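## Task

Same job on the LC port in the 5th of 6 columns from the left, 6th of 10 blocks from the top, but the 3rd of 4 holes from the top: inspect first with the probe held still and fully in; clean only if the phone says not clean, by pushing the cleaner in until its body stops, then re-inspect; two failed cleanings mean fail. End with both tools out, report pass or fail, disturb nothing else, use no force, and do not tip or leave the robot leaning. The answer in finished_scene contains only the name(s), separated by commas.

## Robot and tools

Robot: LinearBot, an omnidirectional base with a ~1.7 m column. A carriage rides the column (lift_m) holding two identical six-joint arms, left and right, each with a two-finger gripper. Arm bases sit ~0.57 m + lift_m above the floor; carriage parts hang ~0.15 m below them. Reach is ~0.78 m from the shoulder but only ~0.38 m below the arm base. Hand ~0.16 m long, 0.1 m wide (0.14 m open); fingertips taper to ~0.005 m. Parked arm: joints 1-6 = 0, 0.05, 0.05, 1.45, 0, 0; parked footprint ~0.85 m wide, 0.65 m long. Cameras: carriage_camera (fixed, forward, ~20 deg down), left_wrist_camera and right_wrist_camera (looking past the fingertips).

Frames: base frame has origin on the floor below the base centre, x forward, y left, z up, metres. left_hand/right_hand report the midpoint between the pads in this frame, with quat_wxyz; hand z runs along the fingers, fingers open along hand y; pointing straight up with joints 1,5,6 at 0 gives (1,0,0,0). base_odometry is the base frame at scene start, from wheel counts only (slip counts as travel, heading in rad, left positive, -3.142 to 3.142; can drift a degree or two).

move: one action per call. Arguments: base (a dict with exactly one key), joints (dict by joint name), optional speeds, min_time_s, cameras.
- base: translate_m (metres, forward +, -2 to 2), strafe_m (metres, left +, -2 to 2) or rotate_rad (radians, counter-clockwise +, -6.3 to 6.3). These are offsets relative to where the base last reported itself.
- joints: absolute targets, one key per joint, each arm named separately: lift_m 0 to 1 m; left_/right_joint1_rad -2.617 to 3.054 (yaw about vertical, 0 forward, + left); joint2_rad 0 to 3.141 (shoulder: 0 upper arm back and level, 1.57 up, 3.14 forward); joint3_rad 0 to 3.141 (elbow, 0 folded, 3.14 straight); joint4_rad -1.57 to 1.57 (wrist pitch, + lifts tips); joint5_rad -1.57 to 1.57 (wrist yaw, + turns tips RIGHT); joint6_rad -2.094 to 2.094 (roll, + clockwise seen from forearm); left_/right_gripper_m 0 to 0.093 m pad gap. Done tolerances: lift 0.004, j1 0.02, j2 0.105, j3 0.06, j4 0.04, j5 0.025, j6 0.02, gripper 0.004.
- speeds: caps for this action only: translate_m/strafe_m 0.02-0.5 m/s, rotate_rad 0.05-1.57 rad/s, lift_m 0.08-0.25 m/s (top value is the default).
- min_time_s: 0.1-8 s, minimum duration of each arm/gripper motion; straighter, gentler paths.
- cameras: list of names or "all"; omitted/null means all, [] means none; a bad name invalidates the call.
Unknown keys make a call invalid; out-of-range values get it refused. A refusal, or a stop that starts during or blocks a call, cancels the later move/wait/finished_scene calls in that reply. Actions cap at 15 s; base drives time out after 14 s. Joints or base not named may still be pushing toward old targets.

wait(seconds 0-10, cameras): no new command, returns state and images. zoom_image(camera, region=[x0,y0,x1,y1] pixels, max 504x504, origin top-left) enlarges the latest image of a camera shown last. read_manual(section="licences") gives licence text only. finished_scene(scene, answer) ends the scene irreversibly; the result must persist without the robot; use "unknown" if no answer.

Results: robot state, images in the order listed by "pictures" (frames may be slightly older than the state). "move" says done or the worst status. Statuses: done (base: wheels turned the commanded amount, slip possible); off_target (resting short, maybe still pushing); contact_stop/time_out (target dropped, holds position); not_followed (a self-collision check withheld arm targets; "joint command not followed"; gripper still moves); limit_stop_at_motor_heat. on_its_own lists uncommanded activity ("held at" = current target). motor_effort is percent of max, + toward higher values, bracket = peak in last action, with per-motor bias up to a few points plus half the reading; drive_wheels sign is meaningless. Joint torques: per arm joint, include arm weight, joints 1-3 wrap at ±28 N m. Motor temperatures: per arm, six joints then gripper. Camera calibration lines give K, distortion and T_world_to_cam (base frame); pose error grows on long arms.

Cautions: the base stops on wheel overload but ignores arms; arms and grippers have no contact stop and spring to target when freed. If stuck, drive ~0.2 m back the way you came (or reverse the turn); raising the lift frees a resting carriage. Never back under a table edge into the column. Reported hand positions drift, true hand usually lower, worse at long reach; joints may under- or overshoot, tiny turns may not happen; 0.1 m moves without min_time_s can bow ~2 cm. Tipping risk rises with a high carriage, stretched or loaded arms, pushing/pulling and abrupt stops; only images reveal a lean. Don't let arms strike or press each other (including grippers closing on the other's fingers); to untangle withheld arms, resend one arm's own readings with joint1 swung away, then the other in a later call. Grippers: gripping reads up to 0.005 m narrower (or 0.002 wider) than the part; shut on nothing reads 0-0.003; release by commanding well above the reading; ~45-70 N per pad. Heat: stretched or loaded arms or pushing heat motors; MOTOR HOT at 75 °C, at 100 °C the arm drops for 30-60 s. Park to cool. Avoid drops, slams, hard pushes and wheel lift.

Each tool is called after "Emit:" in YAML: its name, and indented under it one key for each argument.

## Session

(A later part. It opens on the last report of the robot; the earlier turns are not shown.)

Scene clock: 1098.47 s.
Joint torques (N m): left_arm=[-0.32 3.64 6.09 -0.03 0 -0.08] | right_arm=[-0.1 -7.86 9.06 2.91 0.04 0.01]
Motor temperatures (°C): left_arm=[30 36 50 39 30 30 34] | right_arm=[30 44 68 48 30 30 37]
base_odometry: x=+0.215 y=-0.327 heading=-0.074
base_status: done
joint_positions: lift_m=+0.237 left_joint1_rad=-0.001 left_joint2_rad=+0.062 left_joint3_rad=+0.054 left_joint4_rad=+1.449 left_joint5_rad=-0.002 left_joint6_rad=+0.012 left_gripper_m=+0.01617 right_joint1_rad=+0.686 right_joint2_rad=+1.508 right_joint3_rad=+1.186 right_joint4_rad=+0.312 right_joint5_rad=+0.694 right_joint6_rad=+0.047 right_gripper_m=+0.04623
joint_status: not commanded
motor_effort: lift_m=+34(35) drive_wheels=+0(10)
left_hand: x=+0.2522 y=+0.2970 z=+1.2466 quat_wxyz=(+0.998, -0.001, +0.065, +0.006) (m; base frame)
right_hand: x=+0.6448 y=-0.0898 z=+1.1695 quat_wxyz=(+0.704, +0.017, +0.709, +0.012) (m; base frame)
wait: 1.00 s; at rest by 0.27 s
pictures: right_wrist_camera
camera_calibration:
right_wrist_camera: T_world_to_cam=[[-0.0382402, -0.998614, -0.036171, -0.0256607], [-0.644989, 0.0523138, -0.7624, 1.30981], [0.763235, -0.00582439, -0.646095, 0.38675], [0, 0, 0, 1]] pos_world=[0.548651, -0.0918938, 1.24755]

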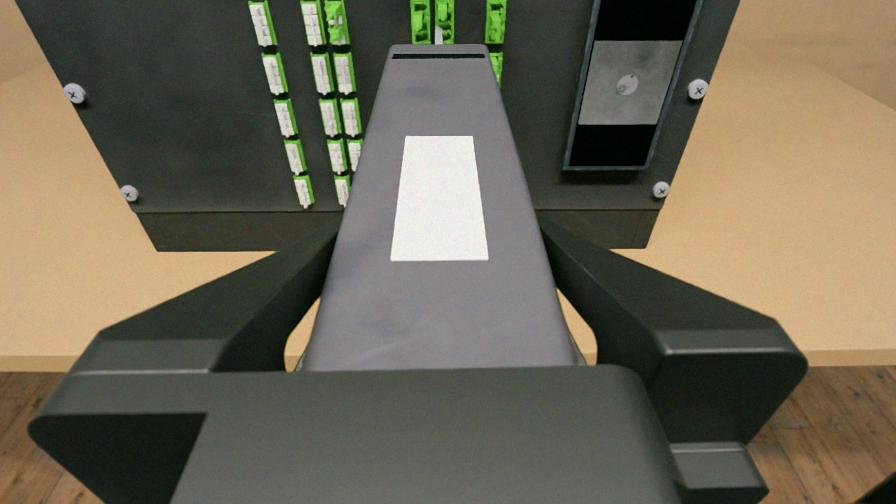

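Emit:
move:
  base: {"strafe_m": -0.003}
  speeds: {"strafe_m": 0.02}
  cameras: []

Emit:
wait:
  seconds: 1
  cameras: ["right_wrist_camera"]

Emit:
zoom_image:
  camera: "right_wrist_camera"
  region: [425, 10, 450, 35]

Scene clock: 1104.93 s.
Joint torques (N m): left_arm=[-0.32 3.6 6.09 -0.04 0 -0.07] | right_arm=[-0.1 -7.62 9.1 2.9 0.01 0.03]
Motor temperatures (°C): left_arm=[29 36 50 39 30 30 34] | right_arm=[30 44 69 48 30 30 37]
move: done
base_odometry: x=+0.215 y=-0.330 heading=-0.074
base_status: done
joint_positions: lift_m=+0.237 left_joint1_rad=-0.001 left_joint2_rad=+0.062 left_joint3_rad=+0.054 left_joint4_rad=+1.449 left_joint5_rad=-0.002 left_joint6_rad=+0.012 left_gripper_m=+0.01617 right_joint1_rad=+0.684 right_joint2_rad=+1.508 right_joint3_rad=+1.186 right_joint4_rad=+0.312 right_joint5_rad=+0.694 right_joint6_rad=+0.047 right_gripper_m=+0.04623
joint_status: not commanded
motor_effort: lift_m=+35(35) drive_wheels=+4(8)
left_hand: x=+0.2522 y=+0.2970 z=+1.2466 quat_wxyz=(+0.998, -0.001, +0.065, +0.006) (m; base frame)
right_hand: x=+0.6451 y=-0.0906 z=+1.1696 quat_wxyz=(+0.705, +0.018, +0.709, +0.011) (m; base frame)
pictures: none
No camera images: "cameras" was empty.

Scene clock: 1105.93 s.
Joint torques (N m): left_arm=[-0.34 3.59 6.08 -0.05 -0.01 -0.08] | right_arm=[-0.01 -7.72 9.17 2.88 0.01 -0.01]
Motor temperatures (°C): left_arm=[29 36 50 39 30 30 34] | right_arm=[30 44 69 49 30 30 37]
base_odometry: x=+0.215 y=-0.330 heading=-0.074
base_status: done
joint_positions: lift_m=+0.237 left_joint1_rad=-0.001 left_joint2_rad=+0.062 left_joint3_rad=+0.054 left_joint4_rad=+1.449 left_joint5_rad=-0.002 left_joint6_rad=+0.012 left_gripper_m=+0.01617 right_joint1_rad=+0.684 right_joint2_rad=+1.508 right_joint3_rad=+1.186 right_joint4_rad=+0.312 right_joint5_rad=+0.694 right_joint6_rad=+0.047 right_gripper_m=+0.04623
joint_status: not commanded
motor_effort: lift_m=+35(35) drive_wheels=+4(8)
left_hand: x=+0.2522 y=+0.2970 z=+1.2466 quat_wxyz=(+0.998, -0.001, +0.065, +0.006) (m; base frame)
right_hand: x=+0.6451 y=-0.0906 z=+1.1696 quat_wxyz=(+0.705, +0.018, +0.709, +0.011) (m; base frame)
wait: 1.00 s; at rest by 0.27 s
pictures: right_wrist_camera
camera_calibration:
right_wrist_camera: T_world_to_cam=[[-0.0401221, -0.99853, -0.0364474, -0.0248639], [-0.644675, 0.0537383, -0.762566, 1.3102], [0.763403, -0.00709901, -0.645883, 0.386043], [0, 0, 0, 1]] pos_world=[0.548951, -0.0924949, 1.24755]

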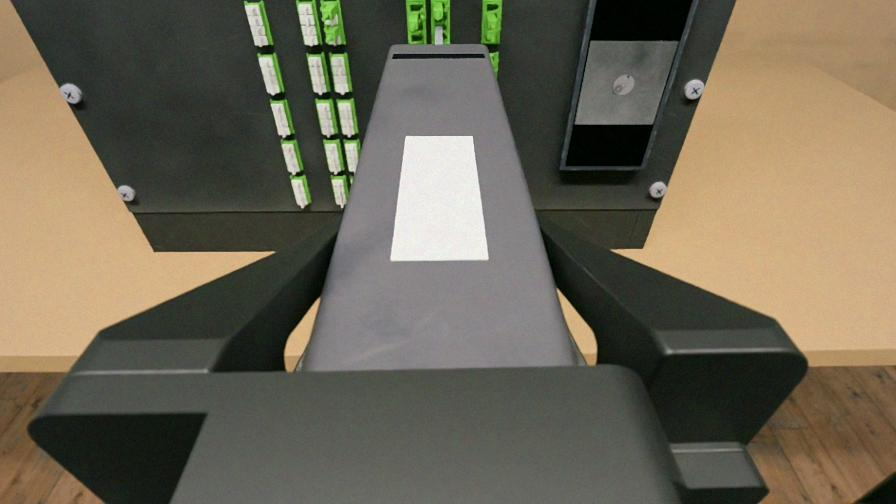

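Scaled by 20.160 from the camera's 896x504 image, which has a finer 1280x720 frame.

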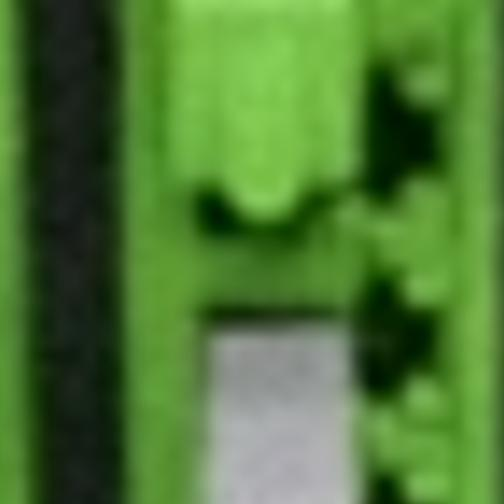

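Emit:
move:
  base: {"translate_m": 0.001}
  speeds: {"translate_m": 0.02}
  cameras: ["right_wrist_camera"]

Emit:
zoom_image:
  camera: "right_wrist_camera"
  region: [425, 10, 450, 35]

Emit:
wait:
  seconds: 1
  cameras: ["right_wrist_camera"]

Emit:
zoom_image:
  camera: "right_wrist_camera"
  region: [425, 10, 450, 35]

Scene clock: 1110.53 s.
Joint torques (N m): left_arm=[-0.34 3.62 6.17 -0.03 0 -0.06] | right_arm=[-0.06 -7.75 9.13 2.87 0 -0.02]
Motor temperatures (°C): left_arm=[29 36 50 39 30 30 34] | right_arm=[30 44 70 49 30 30 37]
move: done
base_odometry: x=+0.216 y=-0.330 heading=-0.074
base_status: done
joint_positions: lift_m=+0.237 left_joint1_rad=-0.001 left_joint2_rad=+0.062 left_joint3_rad=+0.054 left_joint4_rad=+1.449 left_joint5_rad=-0.002 left_joint6_rad=+0.012 left_gripper_m=+0.01617 right_joint1_rad=+0.684 right_joint2_rad=+1.508 right_joint3_rad=+1.186 right_joint4_rad=+0.313 right_joint5_rad=+0.694 right_joint6_rad=+0.047 right_gripper_m=+0.04623
joint_status: not commanded
motor_effort: lift_m=+34(35) drive_wheels=+2(8)
left_hand: x=+0.2523 y=+0.2970 z=+1.2466 quat_wxyz=(+0.998, -0.001, +0.065, +0.006) (m; base frame)
right_hand: x=+0.6451 y=-0.0906 z=+1.1698 quat_wxyz=(+0.705, +0.018, +0.709, +0.011) (m; base frame)
pictures: right_wrist_camera
camera_calibration:
right_wrist_camera: T_world_to_cam=[[-0.0401187, -0.998511, -0.0369718, -0.0242108], [-0.644186, 0.0541322, -0.762951, 1.31047], [0.763816, -0.00679189, -0.645398, 0.385381], [0, 0, 0, 1]] pos_world=[0.548851, -0.0924955, 1.24765]

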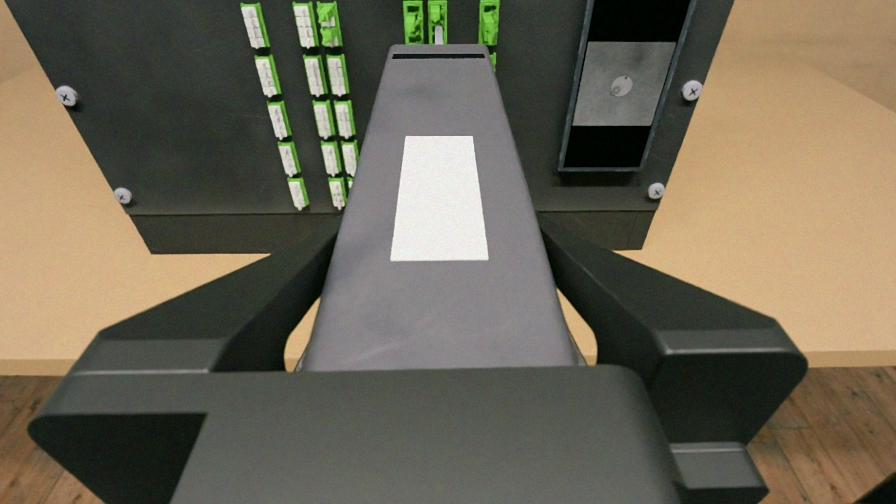

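Scaled by 20.160 from the camera's 896x504 image, which has a finer 1280x720 frame.

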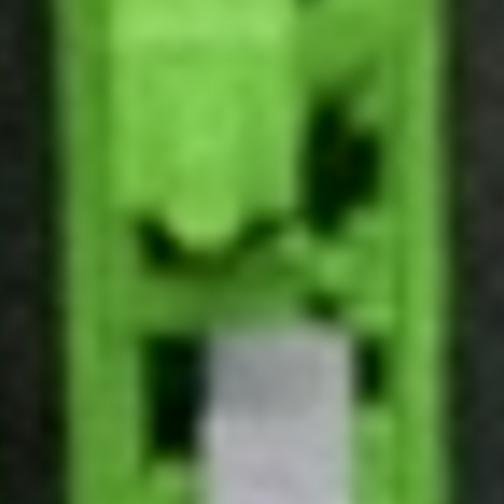

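Scene clock: 1111.53 s.
Joint torques (N m): left_arm=[-0.31 3.62 6.12 -0.04 0 -0.08] | right_arm=[-0.06 -7.82 9.13 2.89 0.04 0.02]
Motor temperatures (°C): left_arm=[29 36 49 39 30 30 34] | right_arm=[30 44 70 49 30 30 37]
base_odometry: x=+0.216 y=-0.330 heading=-0.074
base_status: done
joint_positions: lift_m=+0.237 left_joint1_rad=-0.001 left_joint2_rad=+0.062 left_joint3_rad=+0.054 left_joint4_rad=+1.449 left_joint5_rad=-0.002 left_joint6_rad=+0.012 left_gripper_m=+0.01617 right_joint1_rad=+0.684 right_joint2_rad=+1.508 right_joint3_rad=+1.186 right_joint4_rad=+0.312 right_joint5_rad=+0.694 right_joint6_rad=+0.047 right_gripper_m=+0.04623
joint_status: not commanded
motor_effort: lift_m=+34(35) drive_wheels=+2(8)
left_hand: x=+0.2523 y=+0.2970 z=+1.2466 quat_wxyz=(+0.998, -0.001, +0.065, +0.006) (m; base frame)
right_hand: x=+0.6451 y=-0.0906 z=+1.1696 quat_wxyz=(+0.705, +0.018, +0.709, +0.011) (m; base frame)
wait: 1.00 s; at rest by 0.27 s
pictures: right_wrist_camera
camera_calibration:
right_wrist_camera: T_world_to_cam=[[-0.0401221, -0.99853, -0.0364474, -0.0248639], [-0.644675, 0.0537383, -0.762566, 1.3102], [0.763403, -0.00709901, -0.645883, 0.386043], [0, 0, 0, 1]] pos_world=[0.548951, -0.0924949, 1.24755]

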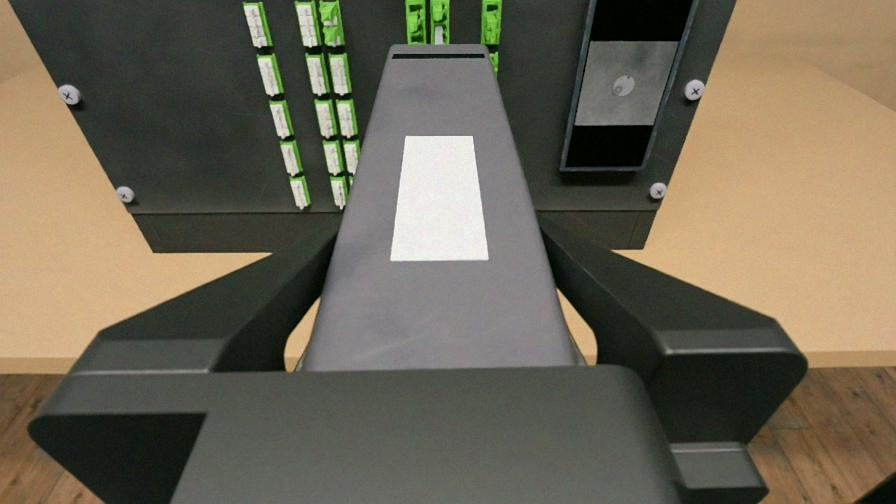

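Scaled by 20.160 from the camera's 896x504 image, which has a finer 1280x720 frame.

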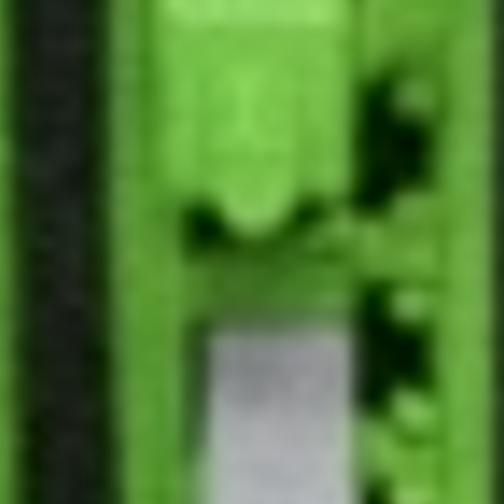

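Emit:
move:
  base: {"translate_m": -0.002}
  speeds: {"translate_m": 0.02}
  cameras: []

Emit:
move:
  base: {"strafe_m": 0.001}
  speeds: {"strafe_m": 0.02}
  cameras: []

Emit:
wait:
  seconds: 1
  cameras: ["right_wrist_camera"]

Emit:
zoom_image:
  camera: "right_wrist_camera"
  region: [425, 10, 450, 35]

Scene clock: 1119.30 s.
Joint torques (N m): left_arm=[-0.36 3.59 6.09 -0.06 0 -0.06] | right_arm=[-0.06 -7.86 9.01 2.81 0.03 0]
Motor temperatures (°C): left_arm=[29 36 49 38 30 30 34] | right_arm=[30 44 71 50 30 30 37]
move: done
base_odometry: x=+0.214 y=-0.330 heading=-0.074
base_status: done
joint_positions: lift_m=+0.237 left_joint1_rad=-0.001 left_joint2_rad=+0.062 left_joint3_rad=+0.054 left_joint4_rad=+1.450 left_joint5_rad=-0.002 left_joint6_rad=+0.012 left_gripper_m=+0.01617 right_joint1_rad=+0.684 right_joint2_rad=+1.508 right_joint3_rad=+1.188 right_joint4_rad=+0.313 right_joint5_rad=+0.694 right_joint6_rad=+0.047 right_gripper_m=+0.04623
joint_status: not commanded
motor_effort: lift_m=+34(35) drive_wheels=+2(12)
left_hand: x=+0.2519 y=+0.2970 z=+1.2466 quat_wxyz=(+0.998, -0.001, +0.064, +0.006) (m; base frame)
right_hand: x=+0.6453 y=-0.0904 z=+1.1700 quat_wxyz=(+0.705, +0.018, +0.709, +0.011) (m; base frame)
pictures: none
No camera images: "cameras" was empty.

Scene clock: 1119.73 s.
Joint torques (N m): left_arm=[-0.35 3.69 6.11 -0.05 0 -0.07] | right_arm=[-0.08 -7.84 9.02 2.89 0.05 0.02]
Motor temperatures (°C): left_arm=[29 36 49 38 30 30 34] | right_arm=[30 44 71 50 30 30 37]
move: done
base_odometry: x=+0.214 y=-0.329 heading=-0.074
base_status: done
joint_positions: lift_m=+0.237 left_joint1_rad=-0.001 left_joint2_rad=+0.062 left_joint3_rad=+0.054 left_joint4_rad=+1.450 left_joint5_rad=-0.002 left_joint6_rad=+0.012 left_gripper_m=+0.01617 right_joint1_rad=+0.684 right_joint2_rad=+1.508 right_joint3_rad=+1.188 right_joint4_rad=+0.312 right_joint5_rad=+0.694 right_joint6_rad=+0.047 right_gripper_m=+0.04623
joint_status: not commanded
motor_effort: lift_m=+34(35) drive_wheels=-2(5)
left_hand: x=+0.2519 y=+0.2969 z=+1.2466 quat_wxyz=(+0.998, +0.000, +0.064, +0.006) (m; base frame)
right_hand: x=+0.6453 y=-0.0904 z=+1.1700 quat_wxyz=(+0.705, +0.018, +0.709, +0.011) (m; base frame)
pictures: none
No camera images: "cameras" was empty.

Scene clock: 1120.73 s.
Joint torques (N m): left_arm=[-0.35 3.64 6.08 -0.06 0 -0.06] | right_arm=[-0.09 -7.77 8.99 2.88 0.03 0]
Motor temperatures (°C): left_arm=[29 36 49 38 30 30 34] | right_arm=[30 44 71 50 30 30 37]
base_odometry: x=+0.214 y=-0.329 heading=-0.074
base_status: done
joint_positions: lift_m=+0.237 left_joint1_rad=-0.001 left_joint2_rad=+0.062 left_joint3_rad=+0.054 left_joint4_rad=+1.450 left_joint5_rad=-0.002 left_joint6_rad=+0.012 left_gripper_m=+0.01617 right_joint1_rad=+0.684 right_joint2_rad=+1.508 right_joint3_rad=+1.188 right_joint4_rad=+0.312 right_joint5_rad=+0.694 right_joint6_rad=+0.047 right_gripper_m=+0.04623
joint_status: not commanded
motor_effort: lift_m=+33(35) drive_wheels=-1(5)
left_hand: x=+0.2519 y=+0.2969 z=+1.2466 quat_wxyz=(+0.998, +0.000, +0.064, +0.006) (m; base frame)
right_hand: x=+0.6453 y=-0.0904 z=+1.1700 quat_wxyz=(+0.705, +0.018, +0.709, +0.011) (m; base frame)
wait: 1.00 s; at rest by 0.27 s
pictures: right_wrist_camera
camera_calibration:
right_wrist_camera: T_world_to_cam=[[-0.0401187, -0.998511, -0.0369718, -0.0240955], [-0.644186, 0.0541322, -0.762951, 1.31074], [0.763816, -0.00679189, -0.645398, 0.385358], [0, 0, 0, 1]] pos_world=[0.549051, -0.0923955, 1.24785]

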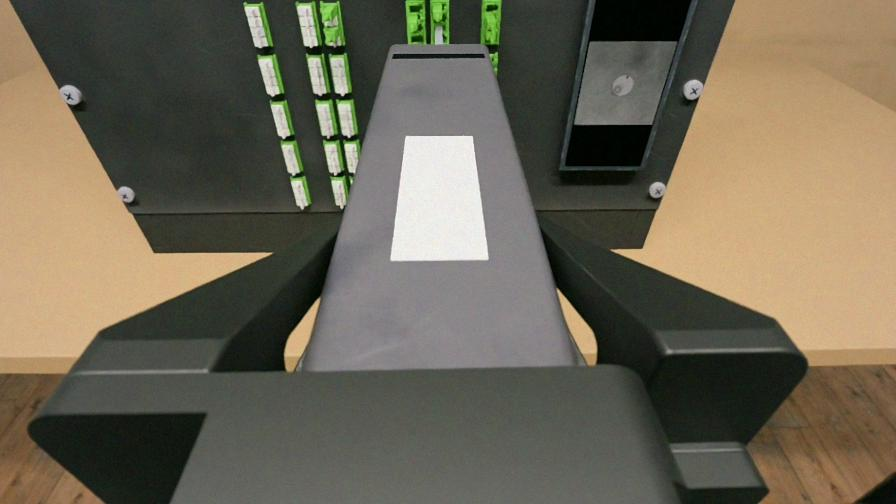

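Scaled by 20.160 from the camera's 896x504 image, which has a finer 1280x720 frame.

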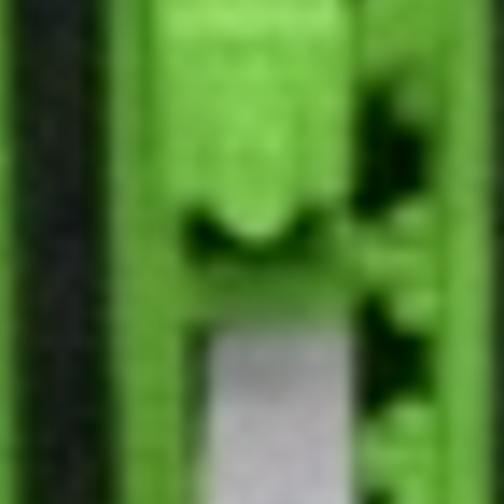

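Emit:
move:
  base: {"strafe_m": 0.001}
  joints: {"lift_m": 0.2359}
  speeds: {"strafe_m": 0.02, "lift_m": 0.08}
  cameras: []

Emit:
wait:
  seconds: 1
  cameras: ["right_wrist_camera"]

Emit:
zoom_image:
  camera: "right_wrist_camera"
  region: [425, 10, 450, 35]

Emit:
move:
  base: {"translate_m": 0.002}
  speeds: {"translate_m": 0.02}
  cameras: ["right_wrist_camera"]

Emit:
zoom_image:
  camera: "right_wrist_camera"
  region: [425, 10, 450, 35]

Scene clock: 1125.10 s.
Joint torques (N m): left_arm=[-0.31 3.59 6.09 -0.06 -0.01 -0.07] | right_arm=[-0.08 -7.86 9.03 2.9 0.01 0.04]
Motor temperatures (°C): left_arm=[29 36 49 38 30 30 34] | right_arm=[30 45 70 50 30 30 37]
move: done
base_odometry: x=+0.214 y=-0.328 heading=-0.074
base_status: done
joint_positions: lift_m=+0.236 left_joint1_rad=-0.001 left_joint2_rad=+0.062 left_joint3_rad=+0.054 left_joint4_rad=+1.450 left_joint5_rad=-0.002 left_joint6_rad=+0.012 left_gripper_m=+0.01617 right_joint1_rad=+0.684 right_joint2_rad=+1.508 right_joint3_rad=+1.188 right_joint4_rad=+0.312 right_joint5_rad=+0.694 right_joint6_rad=+0.047 right_gripper_m=+0.04623
joint_status: all done
motor_effort: lift_m=+36(36) drive_wheels=-3(6)
left_hand: x=+0.2519 y=+0.2969 z=+1.2460 quat_wxyz=(+0.998, +0.000, +0.064, +0.006) (m; base frame)
right_hand: x=+0.6453 y=-0.0904 z=+1.1693 quat_wxyz=(+0.705, +0.018, +0.709, +0.011) (m; base frame)
pictures: none
No camera images: "cameras" was empty.

Scene clock: 1126.10 s.
Joint torques (N m): left_arm=[-0.35 3.67 6.05 -0.04 -0.01 -0.06] | right_arm=[-0.01 -7.88 9.02 2.89 0.03 0.02]
Motor temperatures (°C): left_arm=[29 36 49 38 30 30 34] | right_arm=[30 45 70 50 30 30 37]
base_odometry: x=+0.214 y=-0.328 heading=-0.074
base_status: done
joint_positions: lift_m=+0.236 left_joint1_rad=-0.001 left_joint2_rad=+0.062 left_joint3_rad=+0.054 left_joint4_rad=+1.450 left_joint5_rad=-0.002 left_joint6_rad=+0.012 left_gripper_m=+0.01617 right_joint1_rad=+0.684 right_joint2_rad=+1.508 right_joint3_rad=+1.188 right_joint4_rad=+0.312 right_joint5_rad=+0.694 right_joint6_rad=+0.047 right_gripper_m=+0.04623
joint_status: all done
motor_effort: lift_m=+33(36) drive_wheels=-2(6)
left_hand: x=+0.2519 y=+0.2969 z=+1.2460 quat_wxyz=(+0.998, +0.000, +0.064, +0.006) (m; base frame)
right_hand: x=+0.6453 y=-0.0904 z=+1.1693 quat_wxyz=(+0.705, +0.018, +0.709, +0.011) (m; base frame)
wait: 1.00 s; at rest by 0.27 s
pictures: right_wrist_camera
camera_calibration:
right_wrist_camera: T_world_to_cam=[[-0.0401187, -0.998511, -0.0369718, -0.0241177], [-0.644186, 0.0541322, -0.762951, 1.31028], [0.763816, -0.00679189, -0.645398, 0.384971], [0, 0, 0, 1]] pos_world=[0.549051, -0.0923955, 1.24725]

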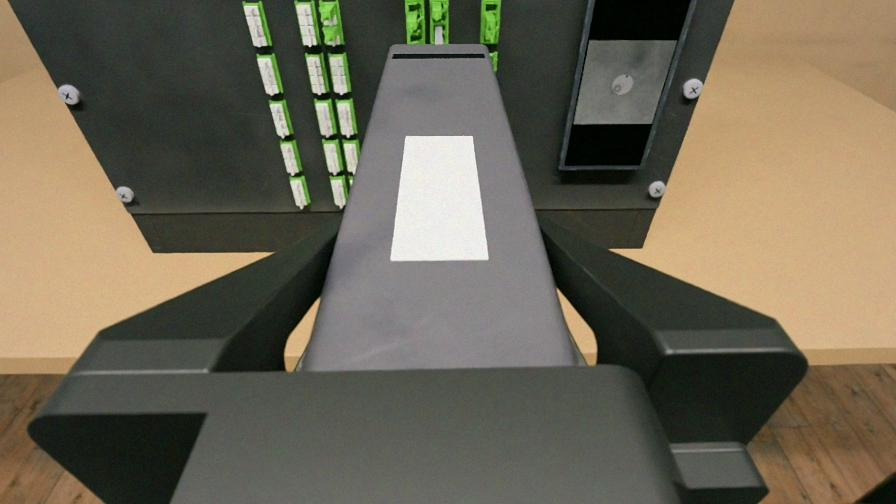

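Scaled by 20.160 from the camera's 896x504 image, which has a finer 1280x720 frame.

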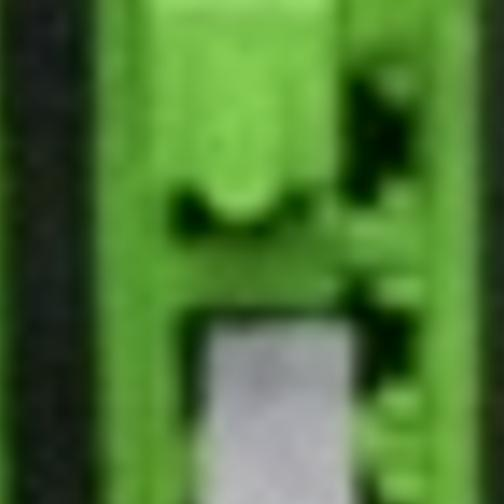

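Scene clock: 1126.70 s.
Joint torques (N m): left_arm=[-0.25 3.58 6 -0.03 0 -0.07] | right_arm=[-0.02 -7.98 9.1 3 0.03 -0.01]
Motor temperatures (°C): left_arm=[29 36 49 38 30 30 34] | right_arm=[30 44 70 50 30 30 37]
move: done
base_odometry: x=+0.216 y=-0.329 heading=-0.074
base_status: done
joint_positions: lift_m=+0.236 left_joint1_rad=-0.001 left_joint2_rad=+0.062 left_joint3_rad=+0.054 left_joint4_rad=+1.450 left_joint5_rad=-0.002 left_joint6_rad=+0.012 left_gripper_m=+0.01617 right_joint1_rad=+0.684 right_joint2_rad=+1.509 right_joint3_rad=+1.188 right_joint4_rad=+0.313 right_joint5_rad=+0.694 right_joint6_rad=+0.047 right_gripper_m=+0.04623
joint_status: not commanded
motor_effort: lift_m=+35(35) drive_wheels=+3(14)
left_hand: x=+0.2521 y=+0.2969 z=+1.2460 quat_wxyz=(+0.998, +0.000, +0.064, +0.006) (m; base frame)
right_hand: x=+0.6454 y=-0.0903 z=+1.1691 quat_wxyz=(+0.705, +0.018, +0.709, +0.011) (m; base frame)
pictures: right_wrist_camera
camera_calibration:
right_wrist_camera: T_world_to_cam=[[-0.0400822, -0.998521, -0.0367383, -0.0242292], [-0.644462, 0.0539327, -0.762732, 1.31011], [0.763585, -0.00689551, -0.64567, 0.385148], [0, 0, 0, 1]] pos_world=[0.549251, -0.0921953, 1.24705]

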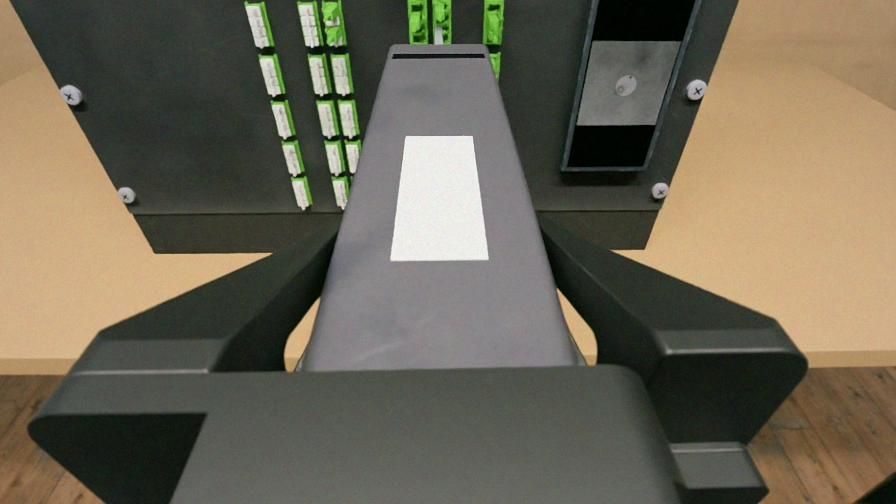

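Scaled by 20.160 from the camera's 896x504 image, which has a finer 1280x720 frame.

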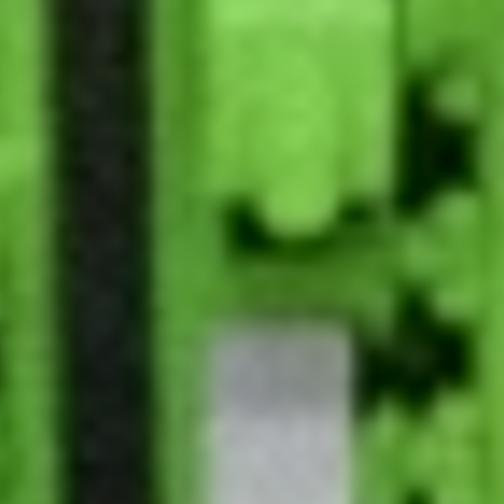

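Emit:
wait:
  seconds: 1
  cameras: ["right_wrist_camera"]

Emit:
zoom_image:
  camera: "right_wrist_camera"
  region: [425, 10, 450, 35]

Scene clock: 1129.60 s.
Joint torques (N m): left_arm=[-0.34 3.62 6.09 -0.04 -0.01 -0.07] | right_arm=[-0.05 -7.9 9.02 2.9 0.04 0.01]
Motor temperatures (°C): left_arm=[29 36 49 38 30 30 34] | right_arm=[30 44 70 50 30 30 37]
base_odometry: x=+0.216 y=-0.329 heading=-0.074
base_status: done
joint_positions: lift_m=+0.236 left_joint1_rad=-0.001 left_joint2_rad=+0.062 left_joint3_rad=+0.054 left_joint4_rad=+1.450 left_joint5_rad=-0.002 left_joint6_rad=+0.012 left_gripper_m=+0.01617 right_joint1_rad=+0.684 right_joint2_rad=+1.509 right_joint3_rad=+1.188 right_joint4_rad=+0.312 right_joint5_rad=+0.694 right_joint6_rad=+0.047 right_gripper_m=+0.04623
joint_status: not commanded
motor_effort: lift_m=+35(35) drive_wheels=+3(14)
left_hand: x=+0.2521 y=+0.2969 z=+1.2460 quat_wxyz=(+0.998, +0.000, +0.064, +0.006) (m; base frame)
right_hand: x=+0.6454 y=-0.0903 z=+1.1690 quat_wxyz=(+0.705, +0.018, +0.709, +0.011) (m; base frame)
wait: 1.00 s; at rest from the start
pictures: right_wrist_camera
camera_calibration:
right_wrist_camera: T_world_to_cam=[[-0.0401221, -0.99853, -0.0364474, -0.0245742], [-0.644675, 0.0537383, -0.762566, 1.30992], [0.763403, -0.00709901, -0.645883, 0.385429], [0, 0, 0, 1]] pos_world=[0.549251, -0.0921949, 1.24695]

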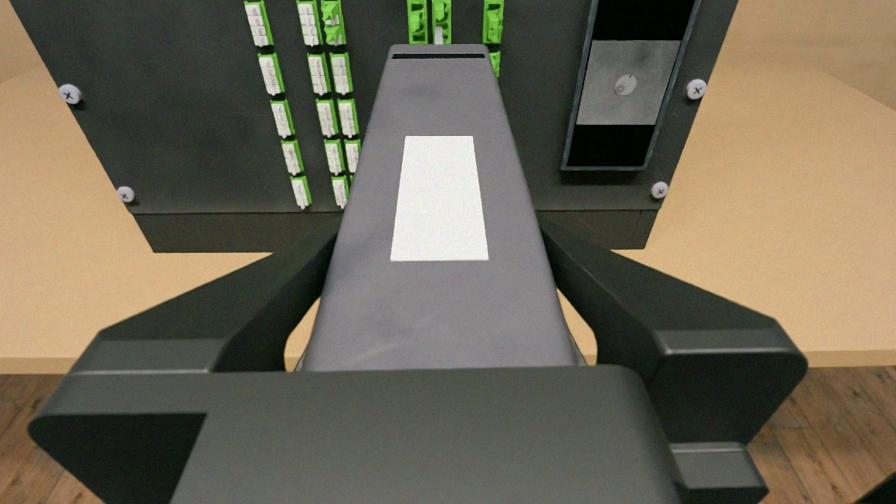

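Scaled by 20.160 from the camera's 896x504 image, which has a finer 1280x720 frame.

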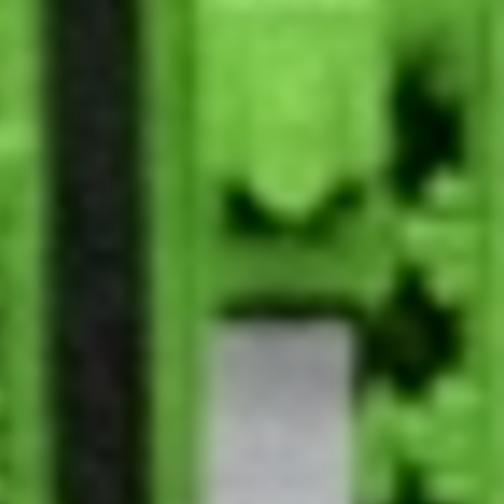

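Emit:
move:
  base: {"translate_m": 0.004}
  speeds: {"translate_m": 0.02}
  cameras: ["right_wrist_camera"]

Emit:
zoom_image:
  camera: "right_wrist_camera"
  region: [425, 10, 450, 35]

Scene clock: 1132.63 s.
Joint torques (N m): left_arm=[-0.39 3.62 6.16 -0.05 0 -0.07] | right_arm=[-0.92 -7.84 9.06 2.9 -0.14 -0.01]
Motor temperatures (°C): left_arm=[29 36 49 38 30 30 34] | right_arm=[30 44 70 51 30 30 37]
move: done
base_odometry: x=+0.220 y=-0.329 heading=-0.075
base_status: done
joint_positions: lift_m=+0.236 left_joint1_rad=-0.001 left_joint2_rad=+0.062 left_joint3_rad=+0.054 left_joint4_rad=+1.449 left_joint5_rad=-0.002 left_joint6_rad=+0.012 left_gripper_m=+0.01617 right_joint1_rad=+0.695 right_joint2_rad=+1.509 right_joint3_rad=+1.188 right_joint4_rad=+0.312 right_joint5_rad=+0.709 right_joint6_rad=+0.047 right_gripper_m=+0.04623
joint_status: not commanded
motor_effort: lift_m=+35(35) drive_wheels=+4(12)
left_hand: x=+0.2523 y=+0.2969 z=+1.2460 quat_wxyz=(+0.998, +0.000, +0.065, +0.006) (m; base frame)
right_hand: x=+0.6432 y=-0.0885 z=+1.1690 quat_wxyz=(+0.705, +0.020, +0.709, +0.009) (m; base frame)
pictures: right_wrist_camera
camera_calibration:
right_wrist_camera: T_world_to_cam=[[-0.0451306, -0.998305, -0.0367503, -0.0193304], [-0.644334, 0.057202, -0.762602, 1.30856], [0.763411, -0.0107373, -0.645823, 0.386717], [0, 0, 0, 1]] pos_world=[0.547053, -0.0899976, 1.24695]

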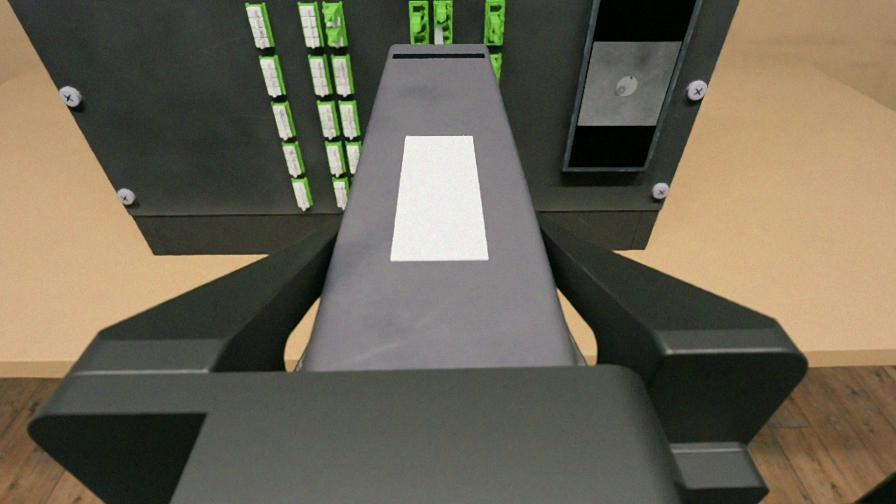

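Scaled by 20.160 from the camera's 896x504 image, which has a finer 1280x720 frame.

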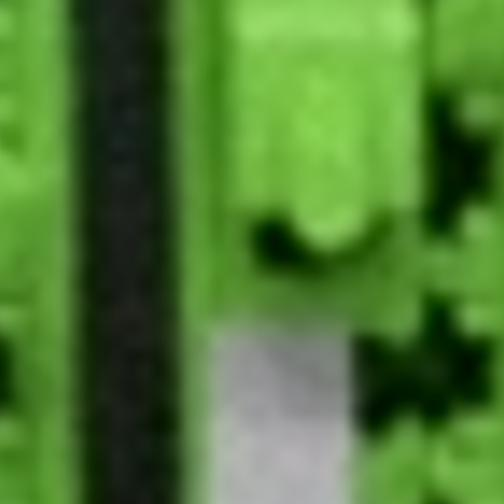

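Emit:
move:
  base: {"translate_m": -0.004}
  speeds: {"translate_m": 0.02}
  cameras: []

Emit:
move:
  base: {"strafe_m": -0.002}
  speeds: {"strafe_m": 0.02}
  cameras: ["right_wrist_camera"]

Emit:
zoom_image:
  camera: "right_wrist_camera"
  region: [425, 10, 450, 35]

Emit:
move:
  base: {"translate_m": 0.001}
  speeds: {"translate_m": 0.02}
  cameras: []

Emit:
wait:
  seconds: 1
  cameras: ["right_wrist_camera"]

Emit:
zoom_image:
  camera: "right_wrist_camera"
  region: [425, 10, 450, 35]

Scene clock: 1142.47 s.
Joint torques (N m): left_arm=[-0.38 3.6 6.08 -0.03 -0.01 -0.06] | right_arm=[-0.54 -7.94 9.05 2.9 -0.06 0.02]
Motor temperatures (°C): left_arm=[29 36 49 38 30 30 34] | right_arm=[30 44 70 51 30 30 37]
move: done
base_odometry: x=+0.216 y=-0.329 heading=-0.075
base_status: done
joint_positions: lift_m=+0.236 left_joint1_rad=-0.001 left_joint2_rad=+0.062 left_joint3_rad=+0.054 left_joint4_rad=+1.449 left_joint5_rad=-0.002 left_joint6_rad=+0.012 left_gripper_m=+0.01617 right_joint1_rad=+0.690 right_joint2_rad=+1.509 right_joint3_rad=+1.188 right_joint4_rad=+0.313 right_joint5_rad=+0.705 right_joint6_rad=+0.047 right_gripper_m=+0.04623
joint_status: not commanded
motor_effort: lift_m=+34(36) drive_wheels=+2(8)
left_hand: x=+0.2523 y=+0.2969 z=+1.2460 quat_wxyz=(+0.998, +0.000, +0.065, +0.006) (m; base frame)
right_hand: x=+0.6442 y=-0.0898 z=+1.1691 quat_wxyz=(+0.705, +0.020, +0.709, +0.009) (m; base frame)
pictures: none
No camera images: "cameras" was empty.

Scene clock: 1142.97 s.
Joint torques (N m): left_arm=[-0.32 3.58 6.06 -0.02 -0.01 -0.04] | right_arm=[-0.24 -8.05 8.87 2.91 -0.07 -0.02]
Motor temperatures (°C): left_arm=[29 36 49 38 30 30 34] | right_arm=[30 44 70 51 30 30 37]
move: done
base_odometry: x=+0.216 y=-0.331 heading=-0.074
base_status: done
joint_positions: lift_m=+0.236 left_joint1_rad=-0.001 left_joint2_rad=+0.062 left_joint3_rad=+0.054 left_joint4_rad=+1.449 left_joint5_rad=-0.001 left_joint6_rad=+0.012 left_gripper_m=+0.01617 right_joint1_rad=+0.687 right_joint2_rad=+1.509 right_joint3_rad=+1.188 right_joint4_rad=+0.312 right_joint5_rad=+0.702 right_joint6_rad=+0.047 right_gripper_m=+0.04623
joint_status: not commanded
motor_effort: lift_m=+34(36) drive_wheels=+4(8)
left_hand: x=+0.2523 y=+0.2968 z=+1.2460 quat_wxyz=(+0.998, +0.000, +0.065, +0.006) (m; base frame)
right_hand: x=+0.6448 y=-0.0905 z=+1.1690 quat_wxyz=(+0.705, +0.020, +0.709, +0.009) (m; base frame)
pictures: right_wrist_camera
camera_calibration:
right_wrist_camera: T_world_to_cam=[[-0.0450538, -0.998306, -0.0368073, -0.0211262], [-0.644398, 0.0571968, -0.762548, 1.30967], [0.763362, -0.0106371, -0.645883, 0.385586], [0, 0, 0, 1]] pos_world=[0.548653, -0.0918976, 1.24695]

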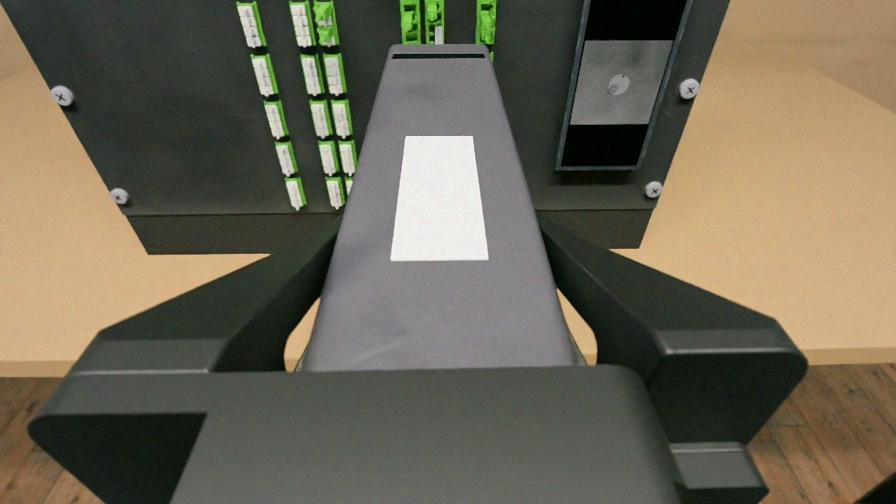

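Scaled by 20.160 from the camera's 896x504 image, which has a finer 1280x720 frame.

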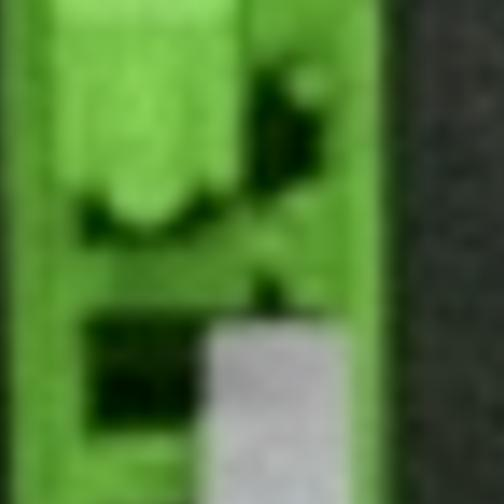

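Scene clock: 1143.47 s.
Joint torques (N m): left_arm=[-0.31 3.66 6.09 -0.03 -0.01 -0.07] | right_arm=[-0.25 -8.06 8.92 2.87 -0.02 -0.01]
Motor temperatures (°C): left_arm=[29 36 49 37 30 30 34] | right_arm=[30 44 70 51 30 30 37]
move: done
base_odometry: x=+0.217 y=-0.331 heading=-0.074
base_status: done
joint_positions: lift_m=+0.236 left_joint1_rad=-0.001 left_joint2_rad=+0.062 left_joint3_rad=+0.054 left_joint4_rad=+1.448 left_joint5_rad=-0.001 left_joint6_rad=+0.012 left_gripper_m=+0.01617 right_joint1_rad=+0.687 right_joint2_rad=+1.510 right_joint3_rad=+1.188 right_joint4_rad=+0.314 right_joint5_rad=+0.698 right_joint6_rad=+0.047 right_gripper_m=+0.04623
joint_status: not commanded
motor_effort: lift_m=+35(35) drive_wheels=+2(12)
left_hand: x=+0.2524 y=+0.2968 z=+1.2460 quat_wxyz=(+0.998, +0.000, +0.065, +0.006) (m; base frame)
right_hand: x=+0.6449 y=-0.0897 z=+1.1691 quat_wxyz=(+0.705, +0.019, +0.709, +0.011) (m; base frame)
pictures: none
No camera images: "cameras" was empty.

Scene clock: 1144.47 s.
Joint torques (N m): left_arm=[-0.35 3.67 6.08 -0.04 -0.01 -0.07] | right_arm=[-0.34 -7.9 9.03 2.88 -0.02 0.01]
Motor temperatures (°C): left_arm=[29 36 49 37 30 30 34] | right_arm=[30 44 70 51 30 30 37]
base_odometry: x=+0.217 y=-0.331 heading=-0.074
base_status: done
joint_positions: lift_m=+0.236 left_joint1_rad=-0.001 left_joint2_rad=+0.062 left_joint3_rad=+0.054 left_joint4_rad=+1.448 left_joint5_rad=-0.001 left_joint6_rad=+0.012 left_gripper_m=+0.01617 right_joint1_rad=+0.687 right_joint2_rad=+1.510 right_joint3_rad=+1.188 right_joint4_rad=+0.313 right_joint5_rad=+0.698 right_joint6_rad=+0.047 right_gripper_m=+0.04623
joint_status: not commanded
motor_effort: lift_m=+35(35) drive_wheels=+2(12)
left_hand: x=+0.2524 y=+0.2968 z=+1.2460 quat_wxyz=(+0.998, +0.000, +0.065, +0.006) (m; base frame)
right_hand: x=+0.6449 y=-0.0897 z=+1.1690 quat_wxyz=(+0.705, +0.019, +0.709, +0.011) (m; base frame)
wait: 1.00 s; at rest by 0.27 s
pictures: right_wrist_camera
camera_calibration:
right_wrist_camera: T_world_to_cam=[[-0.040895, -0.998474, -0.0371099, -0.0227409], [-0.644359, 0.0547406, -0.762762, 1.30973], [0.763629, -0.00728099, -0.645614, 0.385339], [0, 0, 0, 1]] pos_world=[0.548751, -0.0915961, 1.24695]

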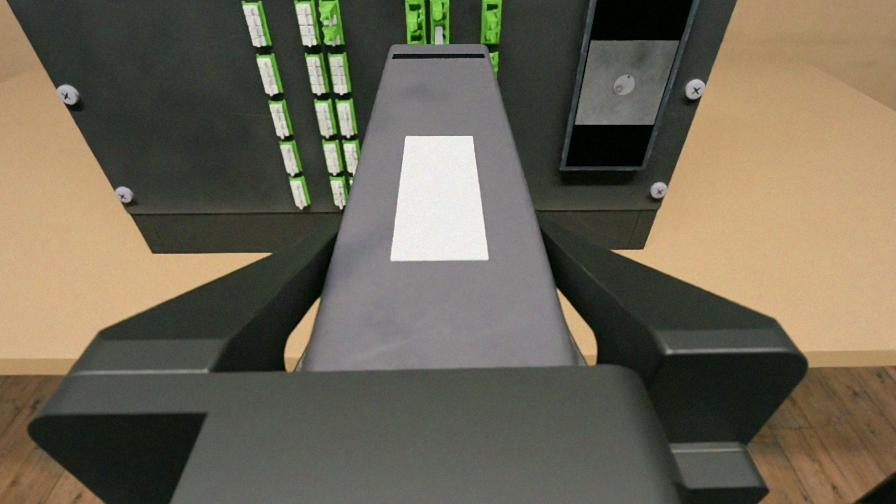

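Scaled by 20.160 from the camera's 896x504 image, which has a finer 1280x720 frame.

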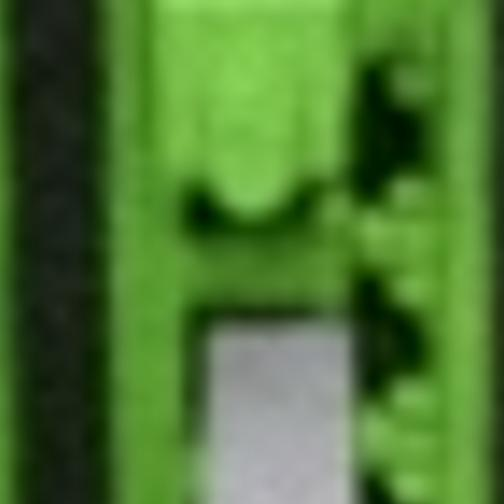

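Emit:
move:
  base: {"translate_m": 0.004}
  speeds: {"translate_m": 0.02}
  cameras: ["right_wrist_camera"]

Emit:
zoom_image:
  camera: "right_wrist_camera"
  region: [425, 10, 450, 35]

Scene clock: 1147.03 s.
Joint torques (N m): left_arm=[-0.36 3.56 6.13 -0.05 -0.01 -0.07] | right_arm=[-0.34 -8.01 9.05 2.9 0.01 0.01]
Motor temperatures (°C): left_arm=[29 36 49 37 30 30 34] | right_arm=[30 44 70 52 30 30 37]
move: done
base_odometry: x=+0.221 y=-0.331 heading=-0.074
base_status: done
joint_positions: lift_m=+0.236 left_joint1_rad=-0.001 left_joint2_rad=+0.062 left_joint3_rad=+0.054 left_joint4_rad=+1.449 left_joint5_rad=-0.001 left_joint6_rad=+0.012 left_gripper_m=+0.01617 right_joint1_rad=+0.687 right_joint2_rad=+1.510 right_joint3_rad=+1.188 right_joint4_rad=+0.314 right_joint5_rad=+0.695 right_joint6_rad=+0.047 right_gripper_m=+0.04623
joint_status: not commanded
motor_effort: lift_m=+34(35) drive_wheels=-1(15)
left_hand: x=+0.2523 y=+0.2968 z=+1.2460 quat_wxyz=(+0.998, +0.000, +0.065, +0.006) (m; base frame)
right_hand: x=+0.6449 y=-0.0892 z=+1.1691 quat_wxyz=(+0.705, +0.018, +0.709, +0.012) (m; base frame)
pictures: right_wrist_camera
camera_calibration:
right_wrist_camera: T_world_to_cam=[[-0.038196, -0.998561, -0.0376393, -0.0233657], [-0.644073, 0.0534004, -0.763098, 1.30994], [0.76401, -0.00490487, -0.645186, 0.384881], [0, 0, 0, 1]] pos_world=[0.54875, -0.0913954, 1.24705]

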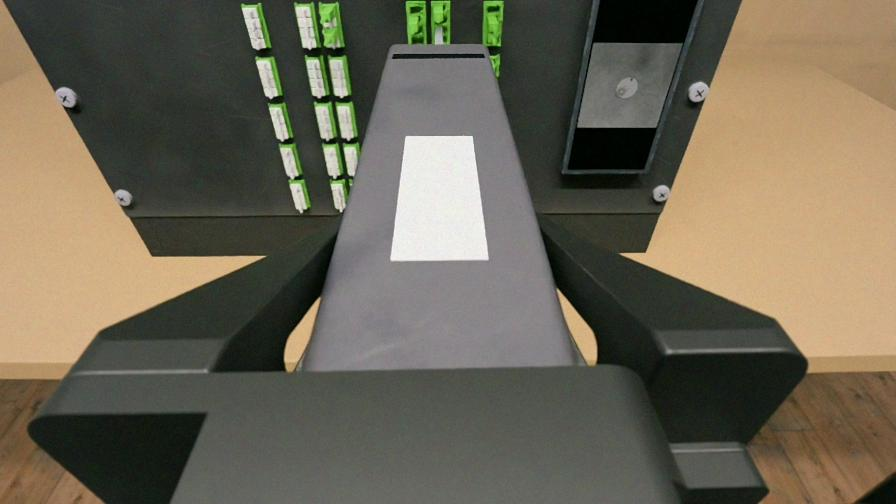

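Scaled by 20.160 from the camera's 896x504 image, which has a finer 1280x720 frame.

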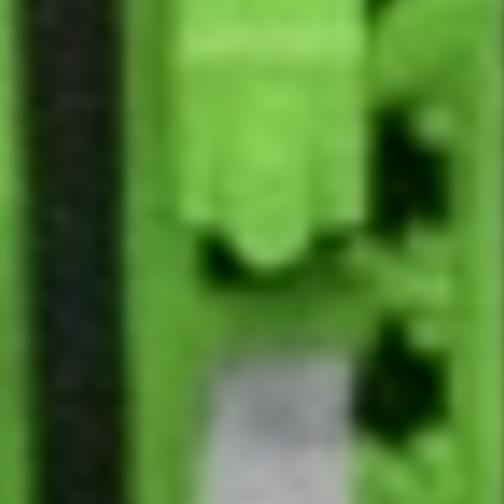

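Emit:
move:
  base: {"translate_m": 0.006}
  speeds: {"translate_m": 0.02}
  cameras: ["right_wrist_camera"]

Emit:
zoom_image:
  camera: "right_wrist_camera"
  region: [425, 10, 450, 35]

Scene clock: 1149.53 s.
Joint torques (N m): left_arm=[-0.32 3.64 6.09 -0.03 0 -0.08] | right_arm=[-0.21 -8.02 9.03 2.86 0.04 0.01]
Motor temperatures (°C): left_arm=[29 36 49 37 30 30 34] | right_arm=[30 43 70 52 30 30 37]
move: done
base_odometry: x=+0.227 y=-0.332 heading=-0.075
base_status: done
joint_positions: lift_m=+0.236 left_joint1_rad=-0.001 left_joint2_rad=+0.062 left_joint3_rad=+0.054 left_joint4_rad=+1.449 left_joint5_rad=-0.001 left_joint6_rad=+0.012 left_gripper_m=+0.01617 right_joint1_rad=+0.687 right_joint2_rad=+1.510 right_joint3_rad=+1.188 right_joint4_rad=+0.314 right_joint5_rad=+0.693 right_joint6_rad=+0.047 right_gripper_m=+0.04623
joint_status: not commanded
motor_effort: lift_m=+35(36) drive_wheels=-2(10)
left_hand: x=+0.2522 y=+0.2968 z=+1.2460 quat_wxyz=(+0.998, +0.000, +0.065, +0.006) (m; base frame)
right_hand: x=+0.6449 y=-0.0890 z=+1.1691 quat_wxyz=(+0.705, +0.017, +0.709, +0.013) (m; base frame)
pictures: right_wrist_camera
camera_calibration:
right_wrist_camera: T_world_to_cam=[[-0.0366372, -0.99862, -0.0376181, -0.0241525], [-0.644201, 0.0523789, -0.763061, 1.30986], [0.763978, -0.0037228, -0.645231, 0.385064], [0, 0, 0, 1]] pos_world=[0.548749, -0.0912947, 1.24705]

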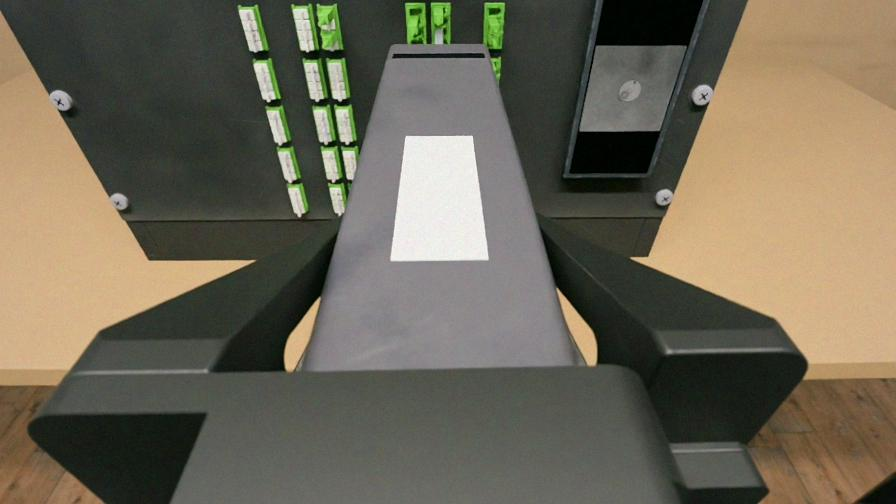

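Scaled by 20.160 from the camera's 896x504 image, which has a finer 1280x720 frame.

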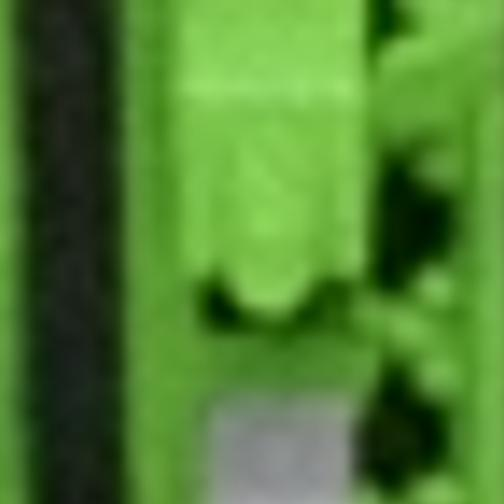

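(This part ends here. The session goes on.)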